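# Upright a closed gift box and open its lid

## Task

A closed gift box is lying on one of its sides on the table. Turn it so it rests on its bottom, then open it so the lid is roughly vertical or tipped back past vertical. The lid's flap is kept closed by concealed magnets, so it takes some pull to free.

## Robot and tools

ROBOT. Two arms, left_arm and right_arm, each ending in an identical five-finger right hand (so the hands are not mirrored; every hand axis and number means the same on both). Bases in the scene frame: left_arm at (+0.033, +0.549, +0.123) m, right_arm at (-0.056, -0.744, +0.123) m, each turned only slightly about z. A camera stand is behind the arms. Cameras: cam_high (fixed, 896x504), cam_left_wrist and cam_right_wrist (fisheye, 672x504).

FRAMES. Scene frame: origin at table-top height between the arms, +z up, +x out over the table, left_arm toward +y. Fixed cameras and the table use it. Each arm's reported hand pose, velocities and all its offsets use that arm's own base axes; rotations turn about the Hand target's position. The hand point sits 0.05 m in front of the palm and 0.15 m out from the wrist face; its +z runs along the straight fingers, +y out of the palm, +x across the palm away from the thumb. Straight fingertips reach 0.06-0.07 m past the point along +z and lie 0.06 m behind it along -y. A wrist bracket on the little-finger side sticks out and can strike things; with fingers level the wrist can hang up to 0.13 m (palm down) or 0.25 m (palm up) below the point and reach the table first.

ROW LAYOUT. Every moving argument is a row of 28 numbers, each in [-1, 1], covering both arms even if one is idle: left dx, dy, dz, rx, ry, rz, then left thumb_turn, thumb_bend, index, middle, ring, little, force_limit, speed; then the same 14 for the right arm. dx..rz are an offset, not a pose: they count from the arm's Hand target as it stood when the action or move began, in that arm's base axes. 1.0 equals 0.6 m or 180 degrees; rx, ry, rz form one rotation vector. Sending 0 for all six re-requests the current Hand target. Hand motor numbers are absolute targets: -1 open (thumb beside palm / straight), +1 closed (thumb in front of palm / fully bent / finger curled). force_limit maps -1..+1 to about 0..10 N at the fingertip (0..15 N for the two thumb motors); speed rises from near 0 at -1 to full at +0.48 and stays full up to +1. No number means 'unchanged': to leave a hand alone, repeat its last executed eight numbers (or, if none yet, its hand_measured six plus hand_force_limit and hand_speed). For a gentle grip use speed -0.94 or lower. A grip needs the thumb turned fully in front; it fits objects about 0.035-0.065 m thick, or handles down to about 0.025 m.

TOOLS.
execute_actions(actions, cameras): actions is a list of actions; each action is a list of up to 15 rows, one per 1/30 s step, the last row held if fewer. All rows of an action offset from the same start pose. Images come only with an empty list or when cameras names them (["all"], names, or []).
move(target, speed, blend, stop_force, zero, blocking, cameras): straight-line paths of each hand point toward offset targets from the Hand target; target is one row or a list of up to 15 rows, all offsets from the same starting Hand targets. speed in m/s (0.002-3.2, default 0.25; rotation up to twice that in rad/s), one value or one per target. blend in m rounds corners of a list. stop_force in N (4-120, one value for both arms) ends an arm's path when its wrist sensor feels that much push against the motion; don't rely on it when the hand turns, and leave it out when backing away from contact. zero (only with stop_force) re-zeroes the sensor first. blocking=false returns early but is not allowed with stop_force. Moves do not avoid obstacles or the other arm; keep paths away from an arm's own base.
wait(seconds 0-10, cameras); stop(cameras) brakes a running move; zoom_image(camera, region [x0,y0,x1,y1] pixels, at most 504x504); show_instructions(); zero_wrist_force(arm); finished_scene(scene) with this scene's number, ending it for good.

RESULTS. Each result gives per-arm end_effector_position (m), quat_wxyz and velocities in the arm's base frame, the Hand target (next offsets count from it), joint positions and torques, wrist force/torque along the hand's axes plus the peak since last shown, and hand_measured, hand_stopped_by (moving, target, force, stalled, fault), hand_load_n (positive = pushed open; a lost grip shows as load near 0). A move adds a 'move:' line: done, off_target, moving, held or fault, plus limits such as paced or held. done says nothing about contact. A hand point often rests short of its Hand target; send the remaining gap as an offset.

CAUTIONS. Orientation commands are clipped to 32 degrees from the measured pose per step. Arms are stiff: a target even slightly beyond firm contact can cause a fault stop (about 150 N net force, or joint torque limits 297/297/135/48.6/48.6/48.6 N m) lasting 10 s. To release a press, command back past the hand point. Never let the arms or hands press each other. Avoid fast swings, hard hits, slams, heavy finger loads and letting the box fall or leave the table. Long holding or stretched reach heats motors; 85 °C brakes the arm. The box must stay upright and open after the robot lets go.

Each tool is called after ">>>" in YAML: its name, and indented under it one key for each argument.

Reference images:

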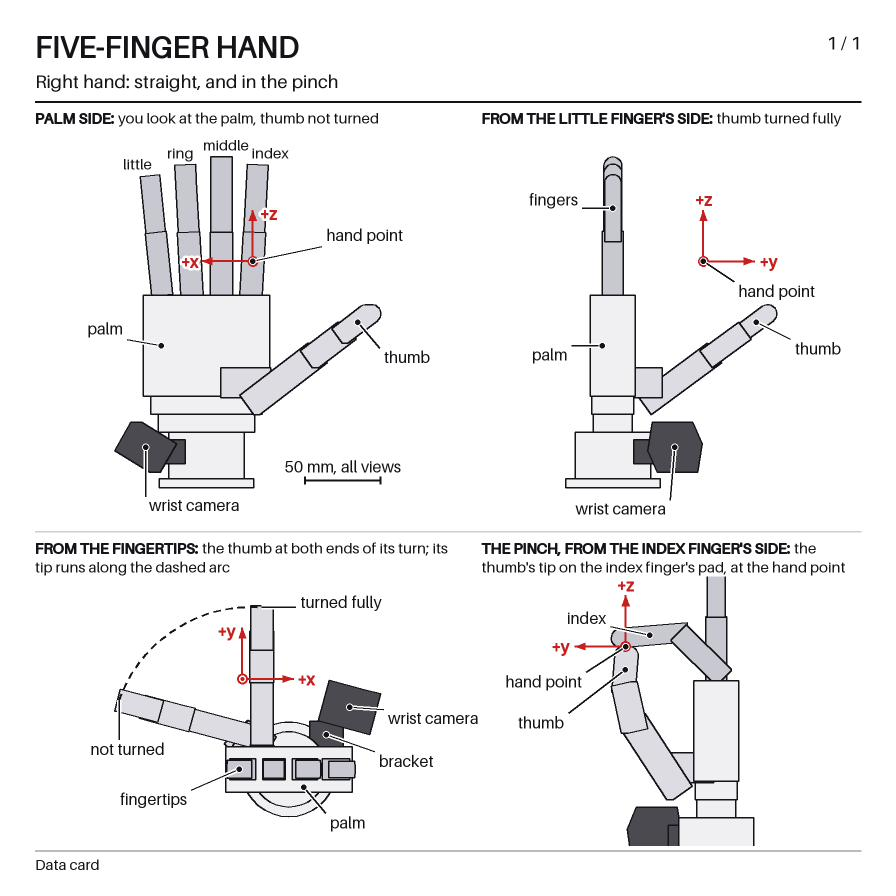

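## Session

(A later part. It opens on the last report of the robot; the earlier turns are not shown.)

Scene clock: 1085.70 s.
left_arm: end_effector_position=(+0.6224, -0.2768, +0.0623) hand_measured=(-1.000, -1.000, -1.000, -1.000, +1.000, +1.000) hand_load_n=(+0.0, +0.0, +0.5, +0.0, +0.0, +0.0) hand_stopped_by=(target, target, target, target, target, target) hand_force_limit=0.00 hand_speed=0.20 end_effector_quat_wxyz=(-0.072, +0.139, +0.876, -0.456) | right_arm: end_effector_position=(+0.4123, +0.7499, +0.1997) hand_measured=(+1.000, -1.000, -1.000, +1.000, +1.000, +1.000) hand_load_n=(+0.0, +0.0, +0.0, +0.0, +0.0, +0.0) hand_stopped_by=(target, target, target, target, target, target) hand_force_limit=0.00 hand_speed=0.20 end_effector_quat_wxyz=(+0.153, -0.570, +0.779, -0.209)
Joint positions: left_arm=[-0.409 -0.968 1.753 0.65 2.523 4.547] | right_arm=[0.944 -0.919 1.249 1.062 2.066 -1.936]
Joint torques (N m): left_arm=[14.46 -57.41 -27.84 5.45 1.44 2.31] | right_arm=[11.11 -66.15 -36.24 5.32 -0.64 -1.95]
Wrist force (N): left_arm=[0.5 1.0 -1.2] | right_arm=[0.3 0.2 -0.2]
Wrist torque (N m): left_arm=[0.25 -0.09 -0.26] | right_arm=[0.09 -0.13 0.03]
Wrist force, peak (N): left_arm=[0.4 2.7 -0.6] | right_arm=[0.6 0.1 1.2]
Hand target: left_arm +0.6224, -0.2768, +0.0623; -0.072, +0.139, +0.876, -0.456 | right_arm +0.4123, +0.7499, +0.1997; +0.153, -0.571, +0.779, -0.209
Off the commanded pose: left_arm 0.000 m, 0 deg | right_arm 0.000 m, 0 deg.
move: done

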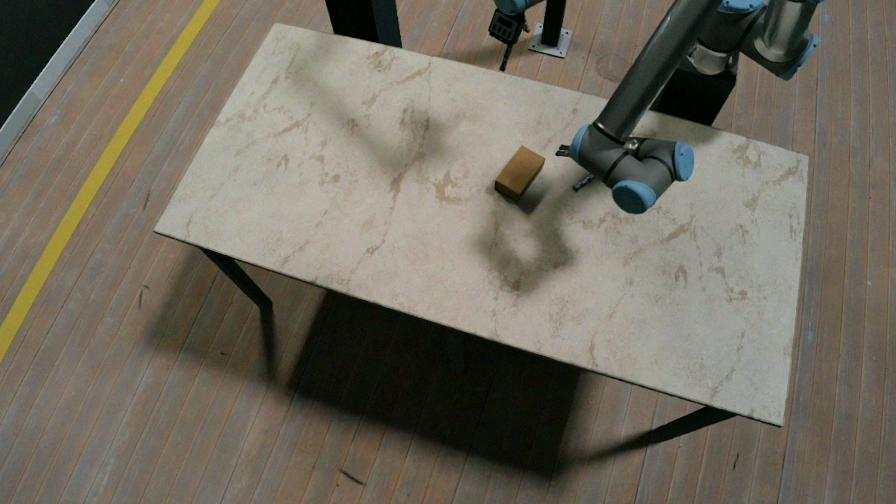

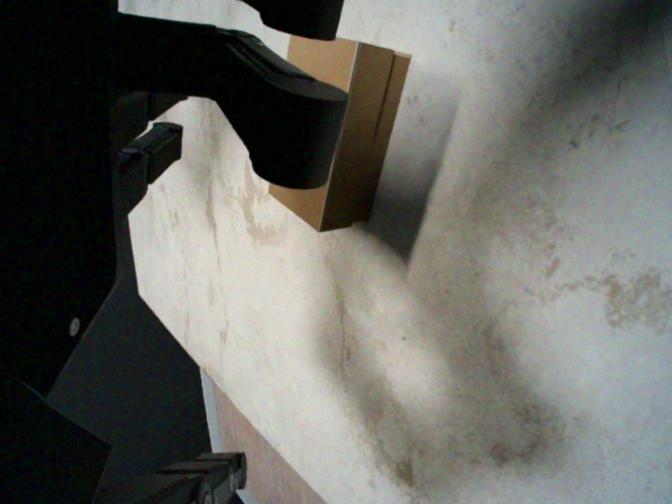

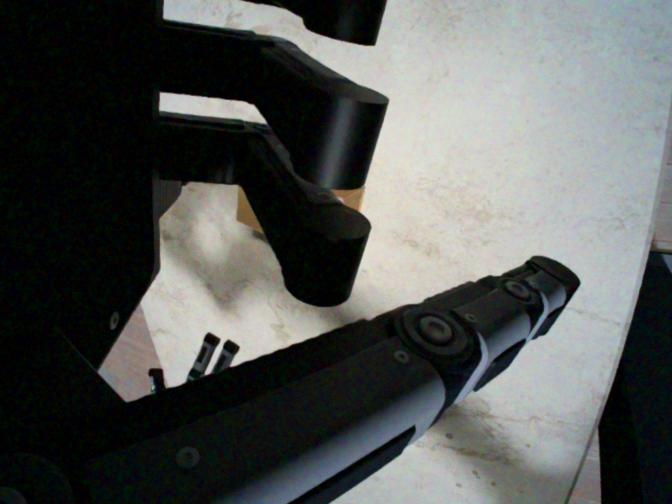

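>>> move:
  target: [-0.0198,-0.0558,-0.27,0,0,0,-1,-1,-1,-1,1,1,0,0.2,0,0,0,0,0,0,1,-1,-1,1,1,1,0,0.2]
  speed: 0.15

>>> move:
  target: [0,0,-0.05,0,0,0,-1,-1,-1,-1,1,1,0,0.2,0,0,0,0,0,0,1,-1,-1,1,1,1,0,0.2]
  speed: 0.012
  stop_force: 4
  cameras: ["all"]

>>> zoom_image:
  camera: "cam_left_wrist"
  region: [100, 0, 460, 300]

>>> zoom_image:
  camera: "cam_high"
  region: [470, 120, 640, 230]

Scene clock: 1111.53 s.
left_arm: end_effector_position=(+0.6105, -0.3102, -0.0996) hand_measured=(-1.000, -1.000, -1.000, -1.000, +1.000, +1.000) hand_load_n=(+0.0, +0.0, +0.0, +0.0, +0.0, +0.0) hand_stopped_by=(target, target, target, target, target, target) hand_force_limit=0.00 hand_speed=0.20 end_effector_quat_wxyz=(-0.072, +0.139, +0.876, -0.456) | right_arm: end_effector_position=(+0.4123, +0.7499, +0.1997) hand_measured=(+1.000, -1.000, -1.000, +1.000, +1.000, +1.000) hand_load_n=(+0.0, +0.0, +0.0, +0.0, +0.0, +0.0) hand_stopped_by=(target, target, target, target, target, target) hand_force_limit=0.00 hand_speed=0.20 end_effector_quat_wxyz=(+0.153, -0.571, +0.779, -0.209)
Joint positions: left_arm=[-0.466 -0.778 1.781 0.354 2.513 4.452] | right_arm=[0.944 -0.919 1.249 1.062 2.066 -1.936]
Joint torques (N m): left_arm=[-15.32 -65.62 -24.15 1.53 -1.71 -2.1] | right_arm=[5.76 -64.4 -23.72 5.18 -0.5 -1.04]
Wrist force (N): left_arm=[0.1 0.8 -0.7] | right_arm=[0.4 0.1 0.1]
Wrist torque (N m): left_arm=[0.20 -0.04 0.03] | right_arm=[0.06 -0.15 0.03]
Wrist force, peak (N): left_arm=[0.3 1.4 -1.2] | right_arm=[0.5 -0.4 0.7]
Hand target: left_arm +0.6105, -0.3102, -0.0997; -0.072, +0.139, +0.876, -0.456 | right_arm +0.4123, +0.7499, +0.1997; +0.153, -0.571, +0.779, -0.209
Off the commanded pose: left_arm 0.000 m, 0 deg | right_arm 0.000 m, 0 deg.
move: done

Scene clock: 1114.77 s.
left_arm: end_effector_position=(+0.6105, -0.3102, -0.1296) hand_measured=(-1.000, -1.000, -1.000, -1.000, +1.000, +1.000) hand_load_n=(+0.0, +0.0, +0.0, +0.5, +0.0, +0.0) hand_stopped_by=(target, target, target, target, target, target) hand_force_limit=0.00 hand_speed=0.20 end_effector_quat_wxyz=(-0.072, +0.139, +0.876, -0.456) | right_arm: end_effector_position=(+0.4123, +0.7499, +0.1997) hand_measured=(+1.000, -1.000, -1.000, +1.000, +1.000, +1.000) hand_load_n=(+0.0, +0.0, +0.0, +0.0, +0.0, +0.0) hand_stopped_by=(target, target, target, target, target, target) hand_force_limit=0.00 hand_speed=0.20 end_effector_quat_wxyz=(+0.153, -0.571, +0.779, -0.209)
Joint positions: left_arm=[-0.466 -0.735 1.776 0.318 2.513 4.452] | right_arm=[0.944 -0.919 1.249 1.062 2.066 -1.936]
Joint torques (N m): left_arm=[-15.86 -81.24 -20.47 4.07 -1.52 -1.72] | right_arm=[5.03 -65 -22.65 5.31 -0.81 -0.14]
Wrist force (N): left_arm=[0.5 -2.5 -4.9] | right_arm=[0.4 -0.3 0.2]
Wrist torque (N m): left_arm=[0.65 0.10 -0.02] | right_arm=[-0.01 -0.15 0.02]
Wrist force, peak (N): left_arm=[1.1 -2.1 -5.3] | right_arm=[0.8 -0.2 0.2]
Hand target: left_arm +0.6105, -0.3102, -0.1295; -0.072, +0.139, +0.876, -0.456 | right_arm +0.4123, +0.7499, +0.1997; +0.153, -0.571, +0.779, -0.209
Off the commanded pose: left_arm 0.000 m, 0 deg | right_arm 0.000 m, 0 deg.
move: contact (left_arm)

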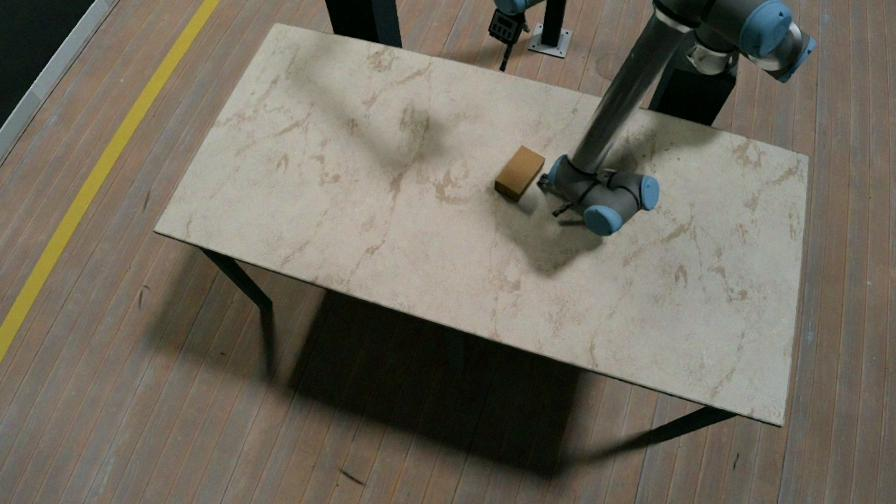

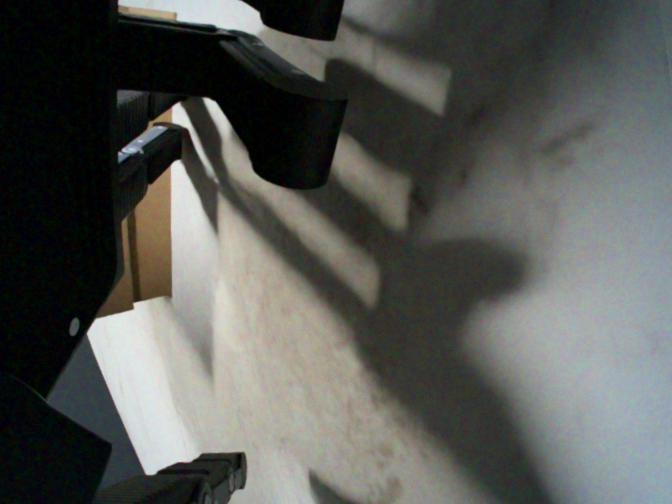

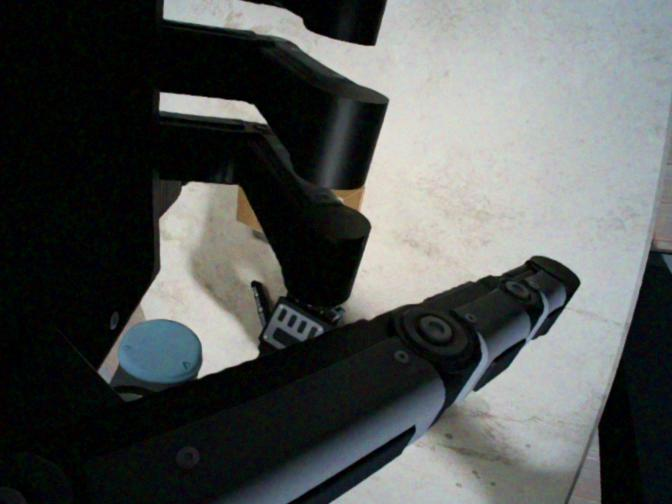

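Scaled by 1.400 from the camera's 672x504 image, which has a finer 960x720 frame.

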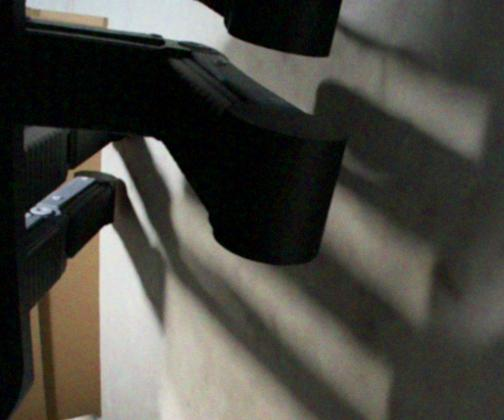

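Scaled by 2.965 from the camera's 896x504 image, which has a finer 1280x720 frame.

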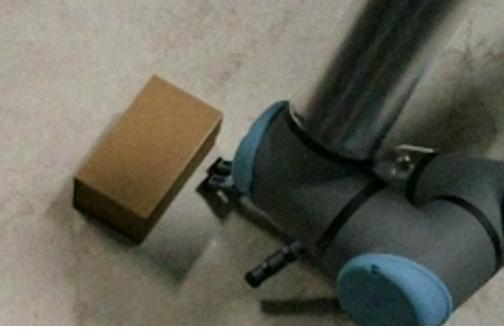

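>>> move:
  target:
    - [0,0,0.0083,0,0,0,-1,-1,-1,-1,1,1,0,0.2,0,0,0,0,0,0,1,-1,-1,1,1,1,0,0.2]
    - [-0.0103,-0.0317,0.0083,0,0,0,-1,-1,-1,-1,1,1,0,0.2,0,0,0,0,0,0,1,-1,-1,1,1,1,0,0.2]
  speed: 0.03
  cameras: ["all"]

>>> zoom_image:
  camera: "cam_high"
  region: [470, 120, 640, 230]

>>> zoom_image:
  camera: "cam_left_wrist"
  region: [90, 0, 400, 300]

Scene clock: 1124.93 s.
left_arm: end_effector_position=(+0.6044, -0.3292, -0.1245) hand_measured=(-1.000, -1.000, -1.000, -1.000, +1.000, +1.000) hand_load_n=(+0.0, +0.0, +0.0, +0.0, +0.0, +0.0) hand_stopped_by=(target, target, target, target, target, target) hand_force_limit=0.00 hand_speed=0.20 end_effector_quat_wxyz=(-0.072, +0.139, +0.876, -0.456) | right_arm: end_effector_position=(+0.4123, +0.7499, +0.1997) hand_measured=(+1.000, -1.000, -1.000, +1.000, +1.000, +1.000) hand_load_n=(+0.0, +0.0, +0.0, +0.0, +0.0, +0.0) hand_stopped_by=(target, target, target, target, target, target) hand_force_limit=0.00 hand_speed=0.20 end_effector_quat_wxyz=(+0.153, -0.571, +0.779, -0.209)
Joint positions: left_arm=[-0.497 -0.752 1.785 0.283 2.506 4.4] | right_arm=[0.944 -0.919 1.249 1.062 2.066 -1.936]
Joint torques (N m): left_arm=[-14.14 -107.61 -9.78 1.47 -1.5 -1.84] | right_arm=[1.94 -66.75 -22.91 5.01 -0.66 0.47]
Wrist force (N): left_arm=[0.5 1.5 -0.8] | right_arm=[0.5 0.0 -0.4]
Wrist torque (N m): left_arm=[0.27 -0.07 0.06] | right_arm=[0.08 -0.15 0.03]
Wrist force, peak (N): left_arm=[1.0 -2.5 -5.2] | right_arm=[0.8 -0.3 0.2]
Hand target: left_arm +0.6044, -0.3293, -0.1245; -0.072, +0.139, +0.876, -0.456 | right_arm +0.4123, +0.7499, +0.1997; +0.153, -0.571, +0.779, -0.209
Off the commanded pose: left_arm 0.000 m, 0 deg | right_arm 0.000 m, 0 deg.
move: done

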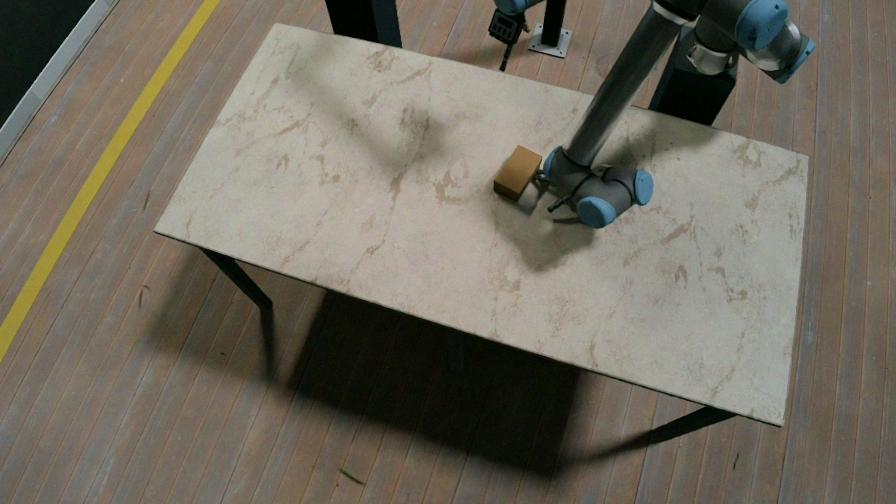

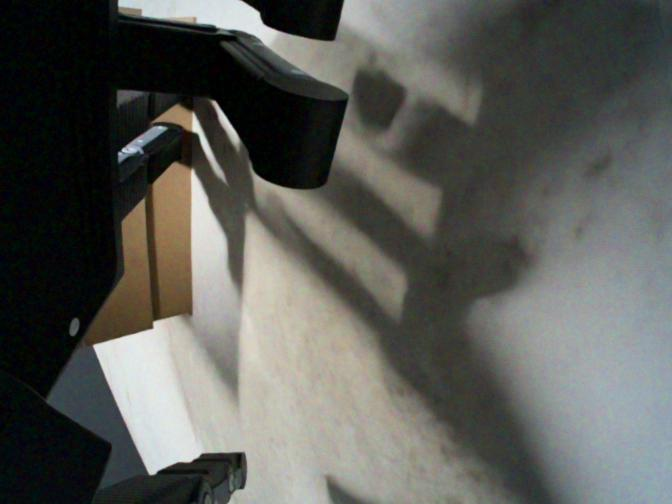

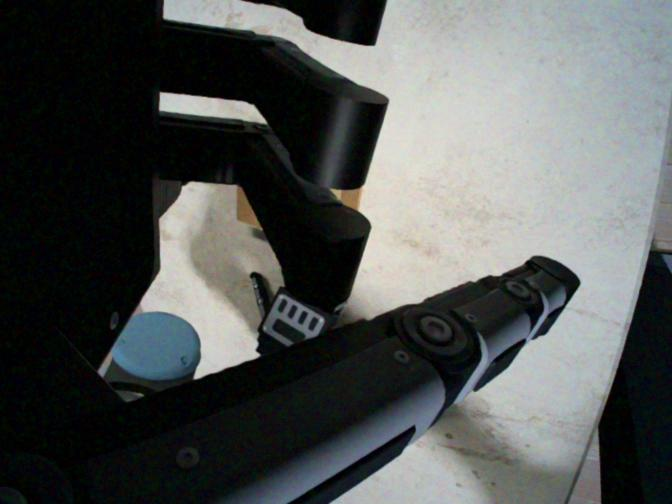

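Scaled by 2.965 from the camera's 896x504 image, which has a finer 1280x720 frame.

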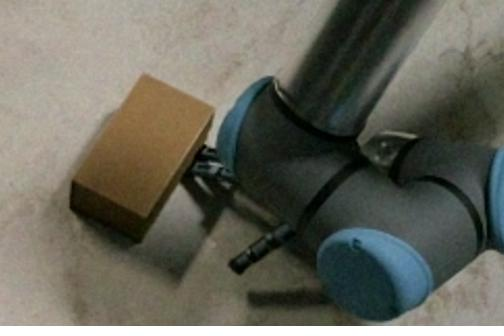

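Scaled by 1.626 from the camera's 672x504 image, which has a finer 960x720 frame.

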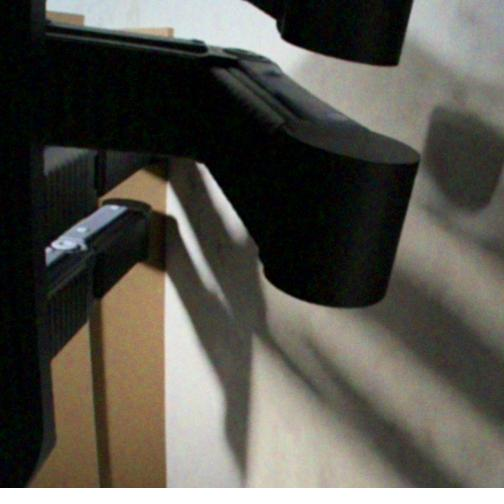

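>>> move:
  target: [0,0,0.0333,0,0,0,-1,-1,-1,-1,1,1,0,0.2,0,0,0,0,0,0,1,-1,-1,1,1,1,0,0.2]
  speed: 0.02
  stop_force: 10
  cameras: ["all"]

>>> zoom_image:
  camera: "cam_high"
  region: [470, 120, 640, 230]

>>> zoom_image:
  camera: "cam_left_wrist"
  region: [90, 0, 400, 340]

Scene clock: 1134.70 s.
left_arm: end_effector_position=(+0.6044, -0.3293, -0.1046) hand_measured=(-1.000, -1.000, -1.000, -1.000, +1.000, +1.000) hand_load_n=(-0.5, +0.0, +0.0, -0.5, +0.0, +0.0) hand_stopped_by=(target, target, target, target, target, target) hand_force_limit=0.00 hand_speed=0.20 end_effector_quat_wxyz=(-0.072, +0.139, +0.876, -0.456) | right_arm: end_effector_position=(+0.4123, +0.7499, +0.1997) hand_measured=(+1.000, -1.000, -1.000, +1.000, +1.000, +1.000) hand_load_n=(+0.5, +0.0, -0.5, +0.0, +0.0, +0.0) hand_stopped_by=(target, target, target, target, target, target) hand_force_limit=0.00 hand_speed=0.20 end_effector_quat_wxyz=(+0.153, -0.571, +0.779, -0.209)
Joint positions: left_arm=[-0.497 -0.781 1.789 0.308 2.506 4.4] | right_arm=[0.944 -0.919 1.249 1.062 2.066 -1.936]
Joint torques (N m): left_arm=[-14.5 -106.23 -10.76 6.62 -0.82 -0.23] | right_arm=[-0.39 -69.49 -23.22 5.39 -0.78 1.22]
Wrist force (N): left_arm=[0.1 1.4 -0.8] | right_arm=[0.2 -0.2 0.2]
Wrist torque (N m): left_arm=[0.24 -0.02 0.04] | right_arm=[0.01 -0.13 0.01]
Wrist force, peak (N): left_arm=[0.7 1.3 -1.4] | right_arm=[1.0 0.1 -0.2]
Hand target: left_arm +0.6044, -0.3293, -0.1046; -0.072, +0.139, +0.876, -0.456 | right_arm +0.4123, +0.7499, +0.1997; +0.153, -0.571, +0.779, -0.209
Off the commanded pose: left_arm 0.000 m, 0 deg | right_arm 0.000 m, 0 deg.
move: done

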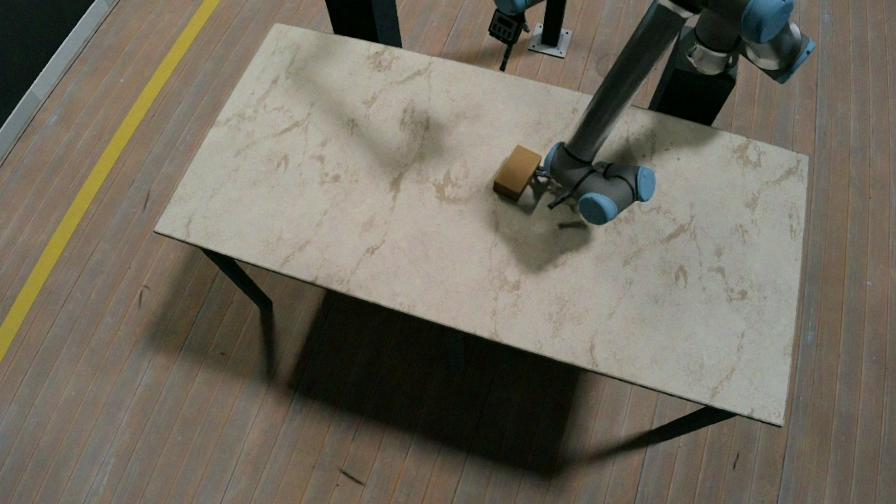

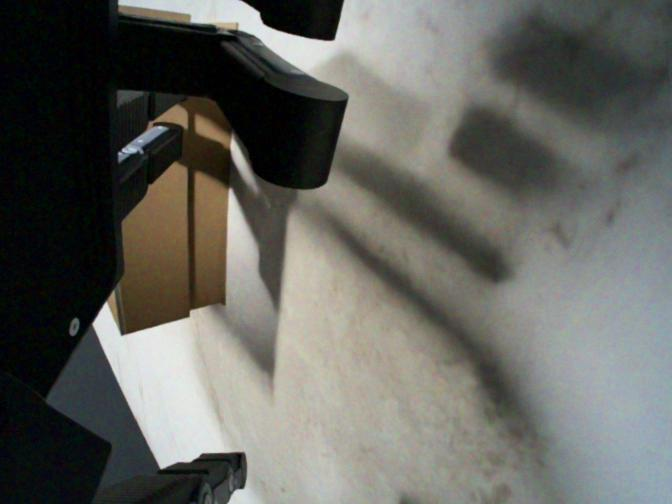

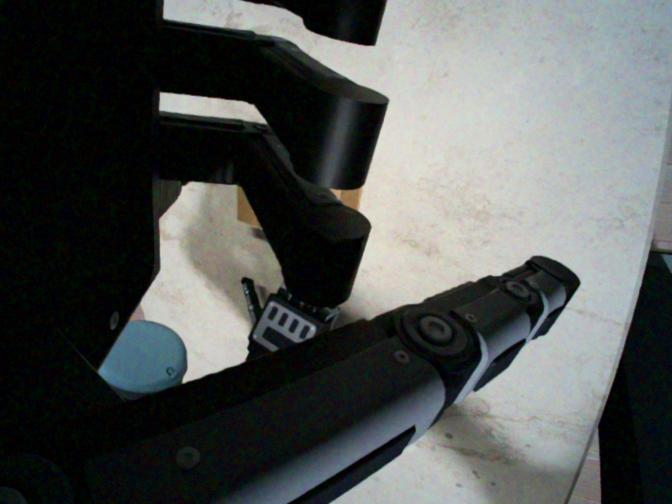

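Scaled by 2.965 from the camera's 896x504 image, which has a finer 1280x720 frame.

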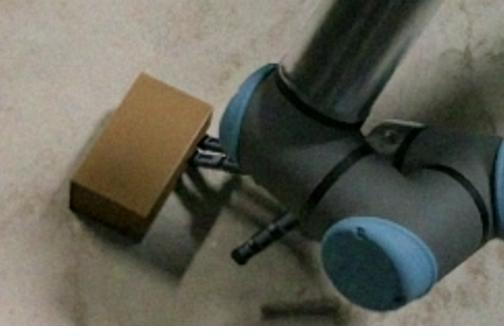

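Scaled by 1.482 from the camera's 672x504 image, which has a finer 960x720 frame.

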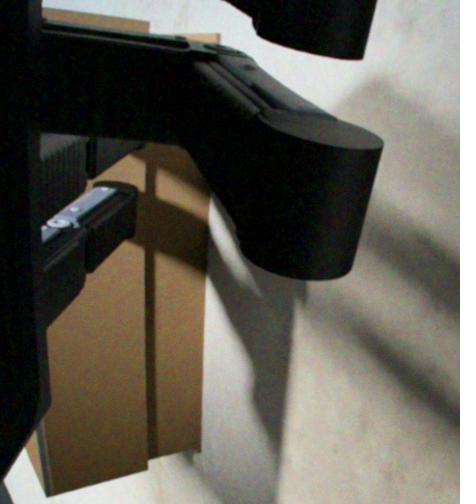

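>>> move:
  target:
    - [0.0145,0.082,0.083,0,0,0,-1,-1,-1,-1,1,1,0,0.2,0,0,0,0,0,0,1,-1,-1,1,1,1,0,0.2]
    - [-0.1123,0.0992,0.336,-0.0577,0.4837,0.3122,1,-1,-1,1,1,1,0,0.2,0,0,0,0,0,0,1,-1,-1,1,1,1,0,0.2]
  speed: [0.15,0.35]
  blend: [0.02,0]
  cameras: ["all"]

>>> zoom_image:
  camera: "cam_high"
  region: [440, 20, 700, 230]

Scene clock: 1203.23 s.
left_arm: end_effector_position=(+0.5370, -0.2697, +0.0970) hand_measured=(+1.000, -1.000, -1.000, +1.000, +1.000, +1.000) hand_load_n=(+0.0, +0.0, +0.0, +0.0, +0.0, +0.0) hand_stopped_by=(target, target, target, target, target, target) hand_force_limit=0.00 hand_speed=0.20 end_effector_quat_wxyz=(+0.417, +0.583, -0.514, +0.471) | right_arm: end_effector_position=(+0.4123, +0.7499, +0.1997) hand_measured=(+1.000, -1.000, -1.000, +1.000, +1.000, +1.000) hand_load_n=(+0.0, +0.0, +0.0, +0.0, +0.0, +0.0) hand_stopped_by=(target, target, target, target, target, target) hand_force_limit=0.00 hand_speed=0.20 end_effector_quat_wxyz=(+0.153, -0.571, +0.779, -0.209)
Joint positions: left_arm=[-0.329 -1.164 2.079 -0.462 2.647 1.974] | right_arm=[0.944 -0.919 1.249 1.062 2.066 -1.936]
Joint torques (N m): left_arm=[-15.35 -82.75 -19.63 -0.7 -0.07 -2.17] | right_arm=[-2.21 -72.25 -23.06 4.86 -0.98 1.33]
Wrist force (N): left_arm=[-1.6 -0.4 -0.7] | right_arm=[-0.1 -0.1 0.1]
Wrist torque (N m): left_arm=[-0.05 0.10 0.07] | right_arm=[0.04 -0.08 -0.01]
Wrist force, peak (N): left_arm=[-1.6 -0.6 -1.4] | right_arm=[0.7 -0.3 0.4]
Hand target: left_arm +0.5370, -0.2697, +0.0970; +0.417, +0.583, -0.514, +0.471 | right_arm +0.4123, +0.7499, +0.1997; +0.153, -0.571, +0.779, -0.209
Off the commanded pose: left_arm 0.000 m, 0 deg | right_arm 0.000 m, 0 deg.
move: done

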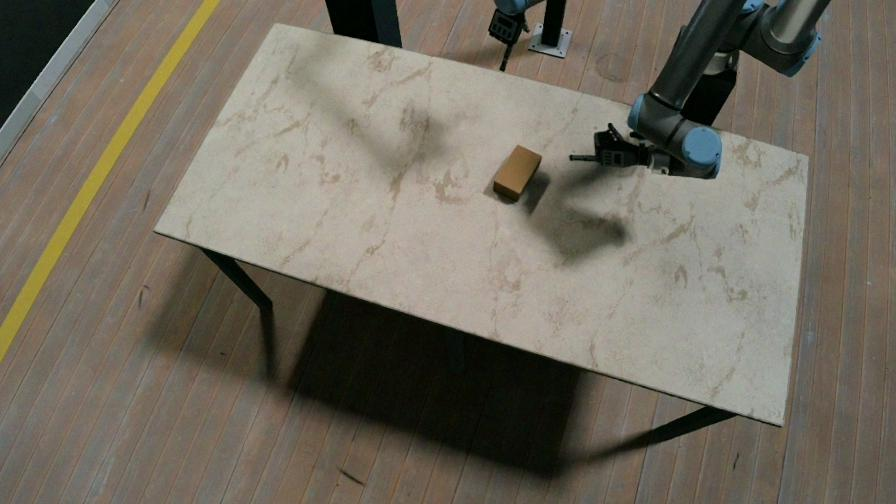

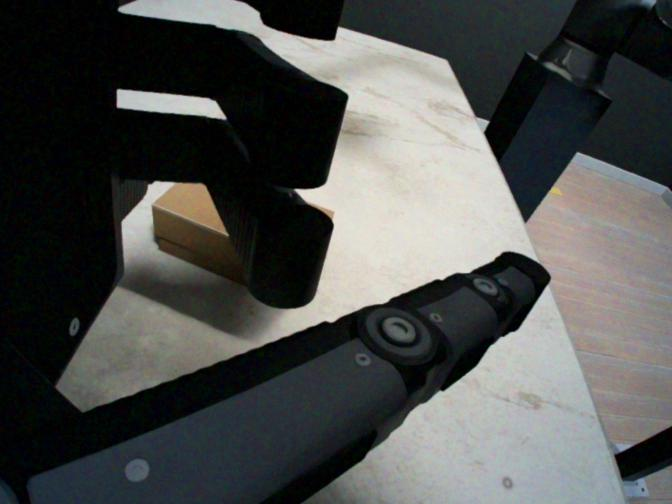

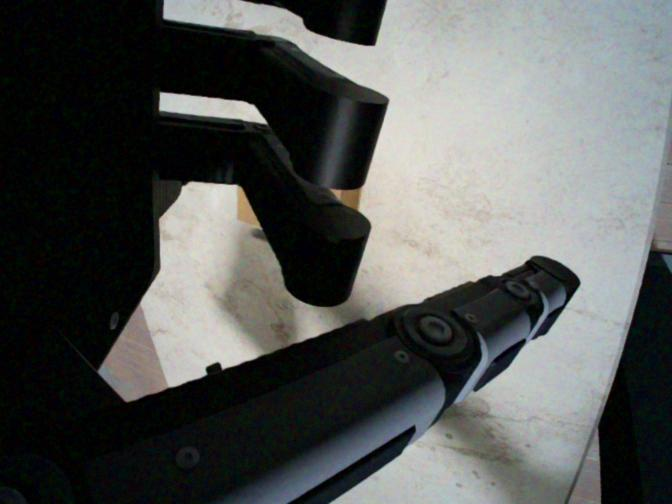

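Scaled by 1.938 from the camera's 896x504 image, which has a finer 1280x720 frame.

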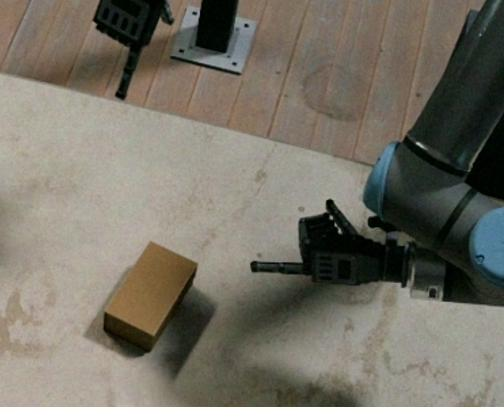

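>>> move:
  target: [-0.0027,-0.1088,-0.295,0,0,0,1,-1,-1,1,1,1,0,0.2,0,0,0,0,0,0,1,-1,-1,1,1,1,0,0.2]
  speed: 0.2

>>> move:
  target: [0,0,-0.06,0,0,0,1,-1,-1,1,1,1,0,0.2,0,0,0,0,0,0,1,-1,-1,1,1,1,0,0.2]
  speed: 0.012
  stop_force: 4
  cameras: ["all"]

>>> zoom_image:
  camera: "cam_high"
  region: [480, 120, 650, 230]

>>> zoom_image:
  camera: "cam_left_wrist"
  region: [110, 100, 360, 330]

Scene clock: 1214.70 s.
left_arm: end_effector_position=(+0.5354, -0.3350, -0.0799) hand_measured=(+1.000, -1.000, -1.000, +1.000, +1.000, +1.000) hand_load_n=(+0.0, +0.0, +0.0, +0.0, +0.0, +0.0) hand_stopped_by=(target, target, target, target, target, target) hand_force_limit=0.00 hand_speed=0.20 end_effector_quat_wxyz=(+0.417, +0.583, -0.514, +0.471) | right_arm: end_effector_position=(+0.4123, +0.7499, +0.1997) hand_measured=(+1.000, -1.000, -1.000, +1.000, +1.000, +1.000) hand_load_n=(+0.0, +0.0, +0.0, +0.0, +0.0, +0.0) hand_stopped_by=(target, target, target, target, target, target) hand_force_limit=0.00 hand_speed=0.20 end_effector_quat_wxyz=(+0.153, -0.571, +0.779, -0.209)
Joint positions: left_arm=[-0.443 -0.882 2.102 -0.841 2.543 1.886] | right_arm=[0.944 -0.919 1.249 1.062 2.066 -1.936]
Joint torques (N m): left_arm=[-13.79 -49.59 -20.44 -1.47 -2.55 -2.32] | right_arm=[-0.29 -72.72 -22.58 4.87 -0.47 1.84]
Wrist force (N): left_arm=[-1.3 -0.4 -0.8] | right_arm=[0.0 -0.2 0.1]
Wrist torque (N m): left_arm=[-0.03 0.06 0.08] | right_arm=[0.01 -0.08 -0.01]
Wrist force, peak (N): left_arm=[-2.9 -0.1 0.1] | right_arm=[0.9 -0.1 0.2]
Hand target: left_arm +0.5354, -0.3350, -0.0800; +0.417, +0.583, -0.514, +0.471 | right_arm +0.4123, +0.7499, +0.1997; +0.153, -0.571, +0.779, -0.209
Off the commanded pose: left_arm 0.000 m, 0 deg | right_arm 0.000 m, 0 deg.
move: done

Scene clock: 1217.53 s.
left_arm: end_effector_position=(+0.5354, -0.3350, -0.1001) hand_measured=(+1.000, -1.000, -1.000, +1.000, +1.000, +1.000) hand_load_n=(+0.0, +0.0, +0.0, +0.0, +0.0, +0.0) hand_stopped_by=(target, target, target, target, target, target) hand_force_limit=0.00 hand_speed=0.20 end_effector_quat_wxyz=(+0.417, +0.583, -0.514, +0.471) | right_arm: end_effector_position=(+0.4123, +0.7499, +0.1997) hand_measured=(+1.000, -1.000, -1.000, +1.000, +1.000, +1.000) hand_load_n=(+0.0, +0.0, +0.0, +0.0, +0.5, +0.0) hand_stopped_by=(target, target, target, target, target, target) hand_force_limit=0.00 hand_speed=0.20 end_effector_quat_wxyz=(+0.153, -0.571, +0.779, -0.209)
Joint positions: left_arm=[-0.443 -0.846 2.097 -0.873 2.543 1.886] | right_arm=[0.944 -0.919 1.249 1.062 2.066 -1.936]
Joint torques (N m): left_arm=[-13.86 -92.42 -3.4 3.73 -2.5 1.07] | right_arm=[-3.91 -70.42 -24.04 5.04 -0.99 1.75]
Wrist force (N): left_arm=[2.1 0.2 -3.4] | right_arm=[0.4 0.1 0.3]
Wrist torque (N m): left_arm=[0.17 0.38 0.30] | right_arm=[0.04 -0.15 0.04]
Wrist force, peak (N): left_arm=[7.9 0.4 -5.6] | right_arm=[0.7 -0.4 -0.2]
Hand target: left_arm +0.5354, -0.3350, -0.1001; +0.417, +0.583, -0.514, +0.471 (not the last commanded pose) | right_arm +0.4123, +0.7499, +0.1997; +0.153, -0.571, +0.779, -0.209
Off the commanded pose: left_arm 0.016 m, 0 deg | right_arm 0.000 m, 0 deg.
move: contact (left_arm)

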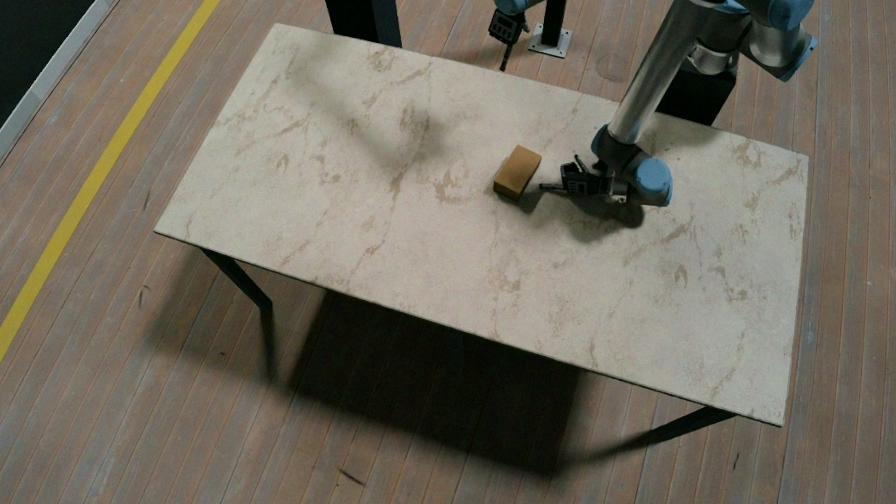

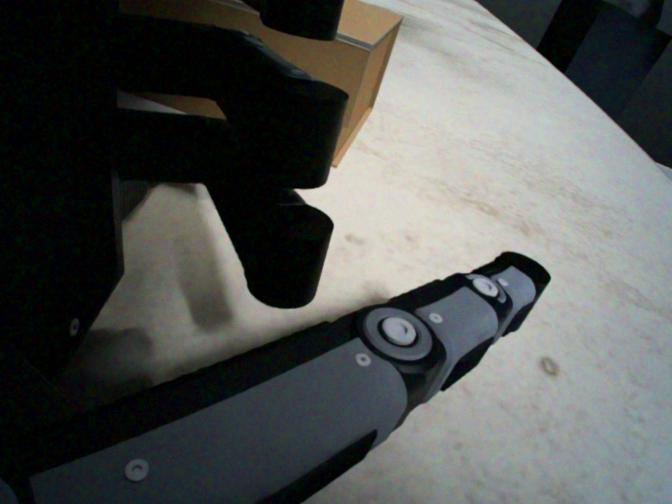

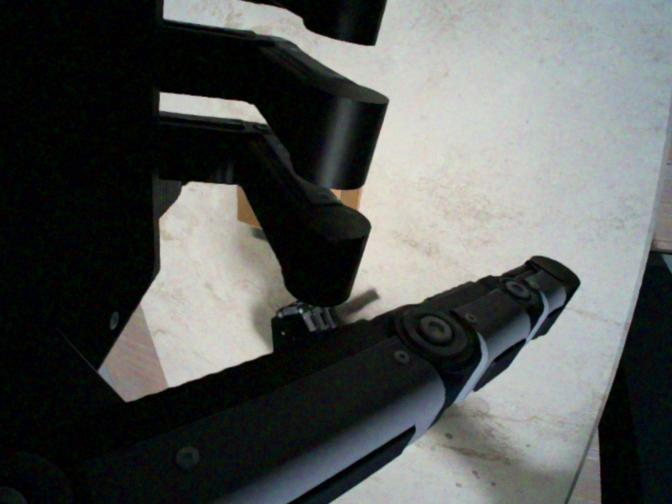

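Scaled by 2.965 from the camera's 896x504 image, which has a finer 1280x720 frame.

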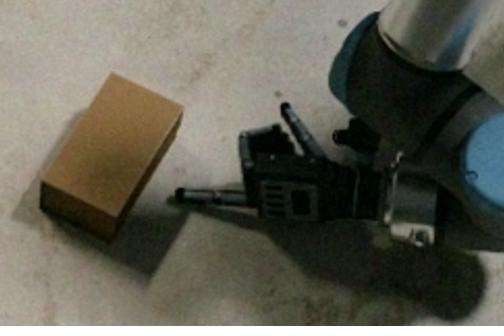

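Scaled by 2.016 from the camera's 672x504 image, which has a finer 960x720 frame.

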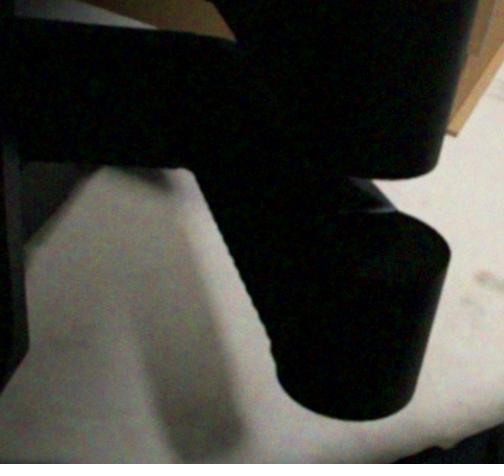

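>>> move:
  target:
    - [0,0,0.0058,0,0,0,1,-1,-1,1,1,1,0,0.2,0,0,0,0,0,0,1,-1,-1,1,1,1,0,0.2]
    - [-0.0101,-0.0575,0.0058,0,0,0,1,-1,-1,1,1,1,0,0.2,0,0,0,0,0,0,1,-1,-1,1,1,1,0,0.2]
  speed: 0.03
  cameras: ["all"]

>>> zoom_image:
  camera: "cam_high"
  region: [480, 120, 650, 230]

>>> zoom_image:
  camera: "cam_left_wrist"
  region: [110, 0, 460, 230]

Scene clock: 1233.57 s.
left_arm: end_effector_position=(+0.5293, -0.3694, -0.0966) hand_measured=(+1.000, -1.000, -1.000, +1.000, +1.000, +1.000) hand_load_n=(+0.0, +0.0, +0.0, +0.0, +0.0, +0.0) hand_stopped_by=(target, target, target, target, target, target) hand_force_limit=0.00 hand_speed=0.20 end_effector_quat_wxyz=(+0.417, +0.583, -0.514, +0.471) | right_arm: end_effector_position=(+0.4123, +0.7499, +0.1997) hand_measured=(+1.000, -1.000, -1.000, +1.000, +1.000, +1.000) hand_load_n=(+0.0, +0.0, +0.0, +0.0, +0.0, +0.0) hand_stopped_by=(target, target, target, target, target, target) hand_force_limit=0.00 hand_speed=0.20 end_effector_quat_wxyz=(+0.153, -0.571, +0.779, -0.209)
Joint positions: left_arm=[-0.504 -0.857 2.106 -0.901 2.485 1.849] | right_arm=[0.944 -0.919 1.249 1.062 2.066 -1.936]
Joint torques (N m): left_arm=[-16.41 -94.58 -5.31 -2.32 -3.63 -2.97] | right_arm=[-2.45 -72.31 -23.85 5 -1.03 1.64]
Wrist force (N): left_arm=[-1.0 -0.7 -1.0] | right_arm=[0.4 -0.1 0.1]
Wrist torque (N m): left_arm=[-0.03 0.01 0.11] | right_arm=[0.02 -0.15 0.02]
Wrist force, peak (N): left_arm=[2.5 -0.3 -3.4] | right_arm=[0.6 -0.5 0.4]
Hand target: left_arm +0.5293, -0.3695, -0.0966; +0.417, +0.583, -0.514, +0.471 | right_arm +0.4123, +0.7499, +0.1997; +0.153, -0.571, +0.779, -0.209
Off the commanded pose: left_arm 0.000 m, 0 deg | right_arm 0.000 m, 0 deg.
move: done

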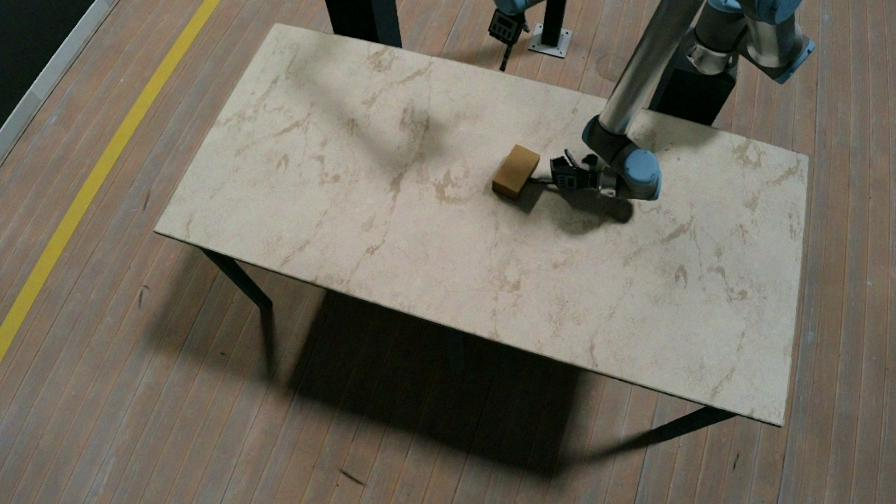

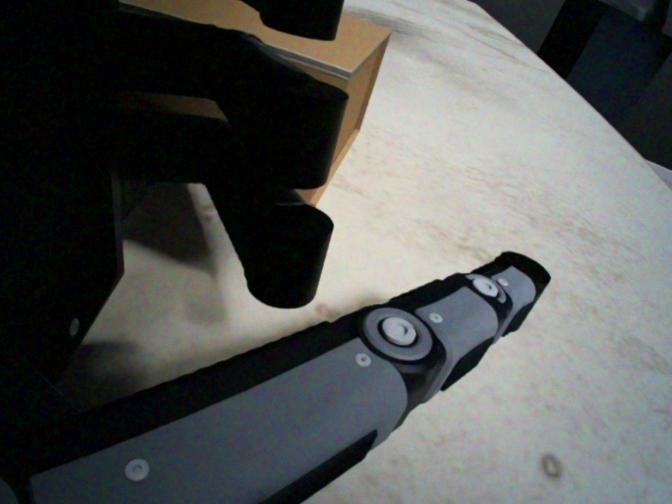

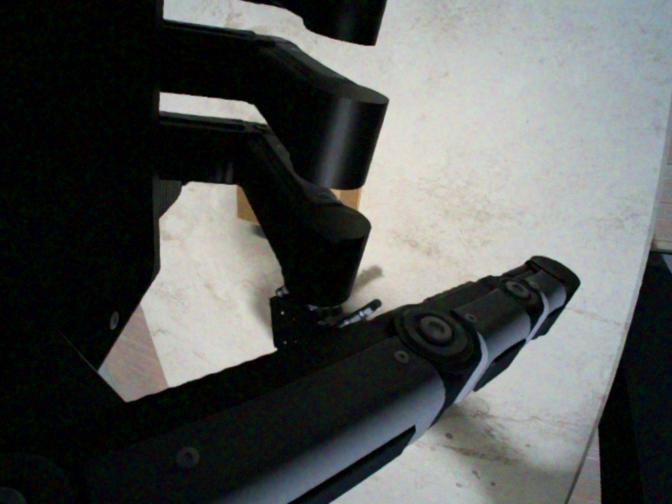

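Scaled by 2.965 from the camera's 896x504 image, which has a finer 1280x720 frame.

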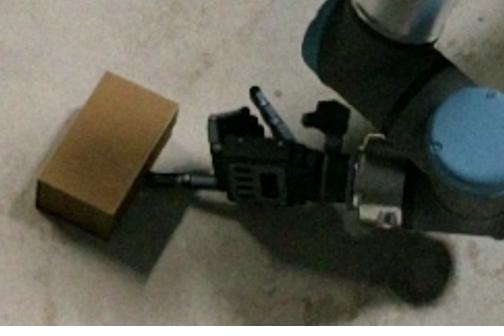

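Scaled by 1.440 from the camera's 672x504 image, which has a finer 960x720 frame.

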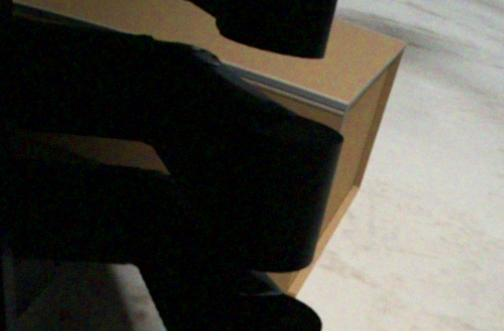

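>>> move:
  target: [0,-0.0033,0.03,0,0,0,1,-1,-1,1,1,1,0,0.2,0,0,0,0,0,0,1,-1,-1,1,1,1,0,0.2]
  speed: 0.02
  stop_force: 12
  cameras: ["all"]

>>> zoom_image:
  camera: "cam_high"
  region: [480, 120, 650, 230]

>>> zoom_image:
  camera: "cam_left_wrist"
  region: [110, 0, 460, 230]

Scene clock: 1241.40 s.
left_arm: end_effector_position=(+0.5293, -0.3715, -0.0786) hand_measured=(+1.000, -1.000, -1.000, +1.000, +1.000, +1.000) hand_load_n=(+0.0, +0.0, +0.0, +0.0, +0.0, +0.0) hand_stopped_by=(target, target, target, target, target, target) hand_force_limit=0.00 hand_speed=0.20 end_effector_quat_wxyz=(+0.417, +0.583, -0.514, +0.471) | right_arm: end_effector_position=(+0.4123, +0.7499, +0.1997) hand_measured=(+1.000, -1.000, -1.000, +1.000, +1.000, +1.000) hand_load_n=(+0.0, +0.5, +0.0, +0.0, +0.0, +0.0) hand_stopped_by=(target, target, target, target, target, target) hand_force_limit=0.00 hand_speed=0.20 end_effector_quat_wxyz=(+0.153, -0.571, +0.779, -0.209)
Joint positions: left_arm=[-0.508 -0.889 2.109 -0.874 2.482 1.847] | right_arm=[0.944 -0.919 1.249 1.062 2.066 -1.936]
Joint torques (N m): left_arm=[-15.04 -94.11 -6.15 3.2 -2.47 -1.83] | right_arm=[-2.32 -74.36 -23.2 4.69 -0.74 1.28]
Wrist force (N): left_arm=[-1.7 -0.2 -0.3] | right_arm=[0.3 -0.1 0.2]
Wrist torque (N m): left_arm=[-0.02 0.02 0.08] | right_arm=[0.03 -0.14 0.02]
Wrist force, peak (N): left_arm=[-2.2 -0.7 -1.2] | right_arm=[0.8 0.0 -0.3]
Hand target: left_arm +0.5293, -0.3715, -0.0786; +0.417, +0.583, -0.514, +0.471 | right_arm +0.4123, +0.7499, +0.1997; +0.153, -0.571, +0.779, -0.209
Off the commanded pose: left_arm 0.000 m, 0 deg | right_arm 0.000 m, 0 deg.
move: done

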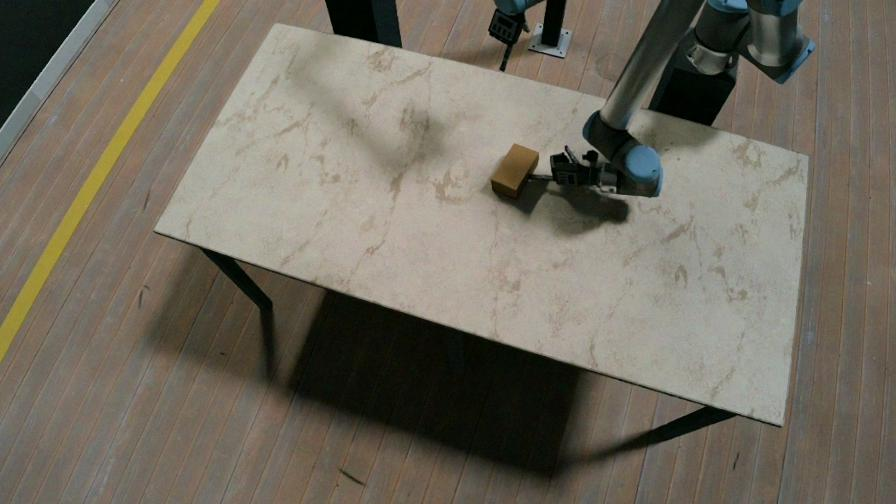

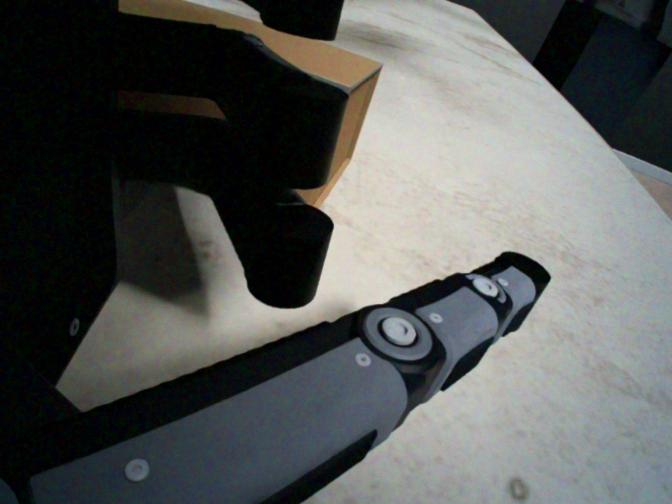

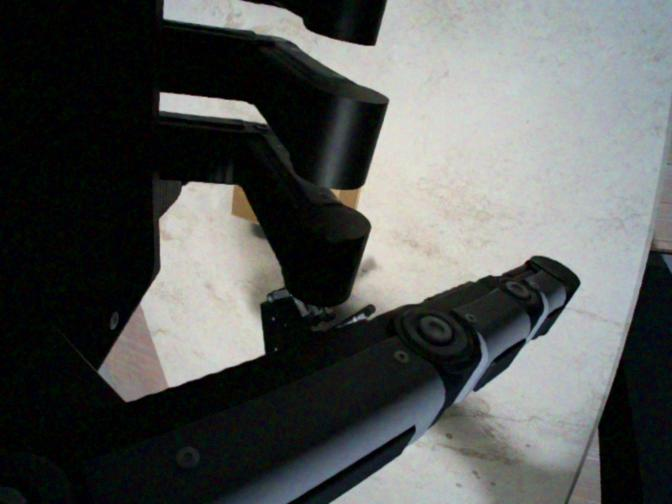

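Scaled by 2.965 from the camera's 896x504 image, which has a finer 1280x720 frame.

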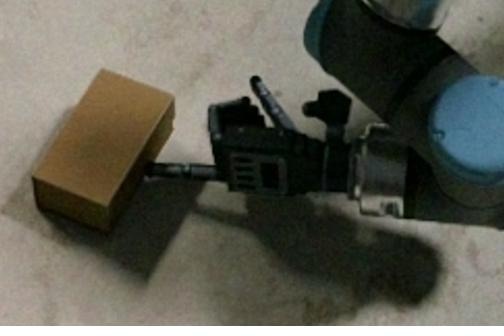

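Scaled by 1.440 from the camera's 672x504 image, which has a finer 960x720 frame.

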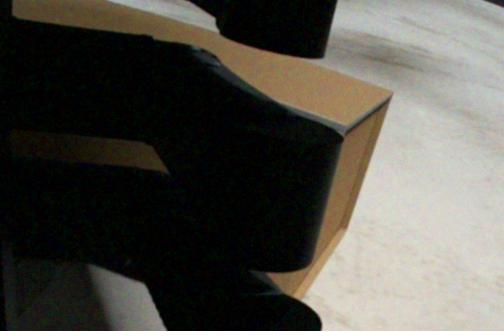

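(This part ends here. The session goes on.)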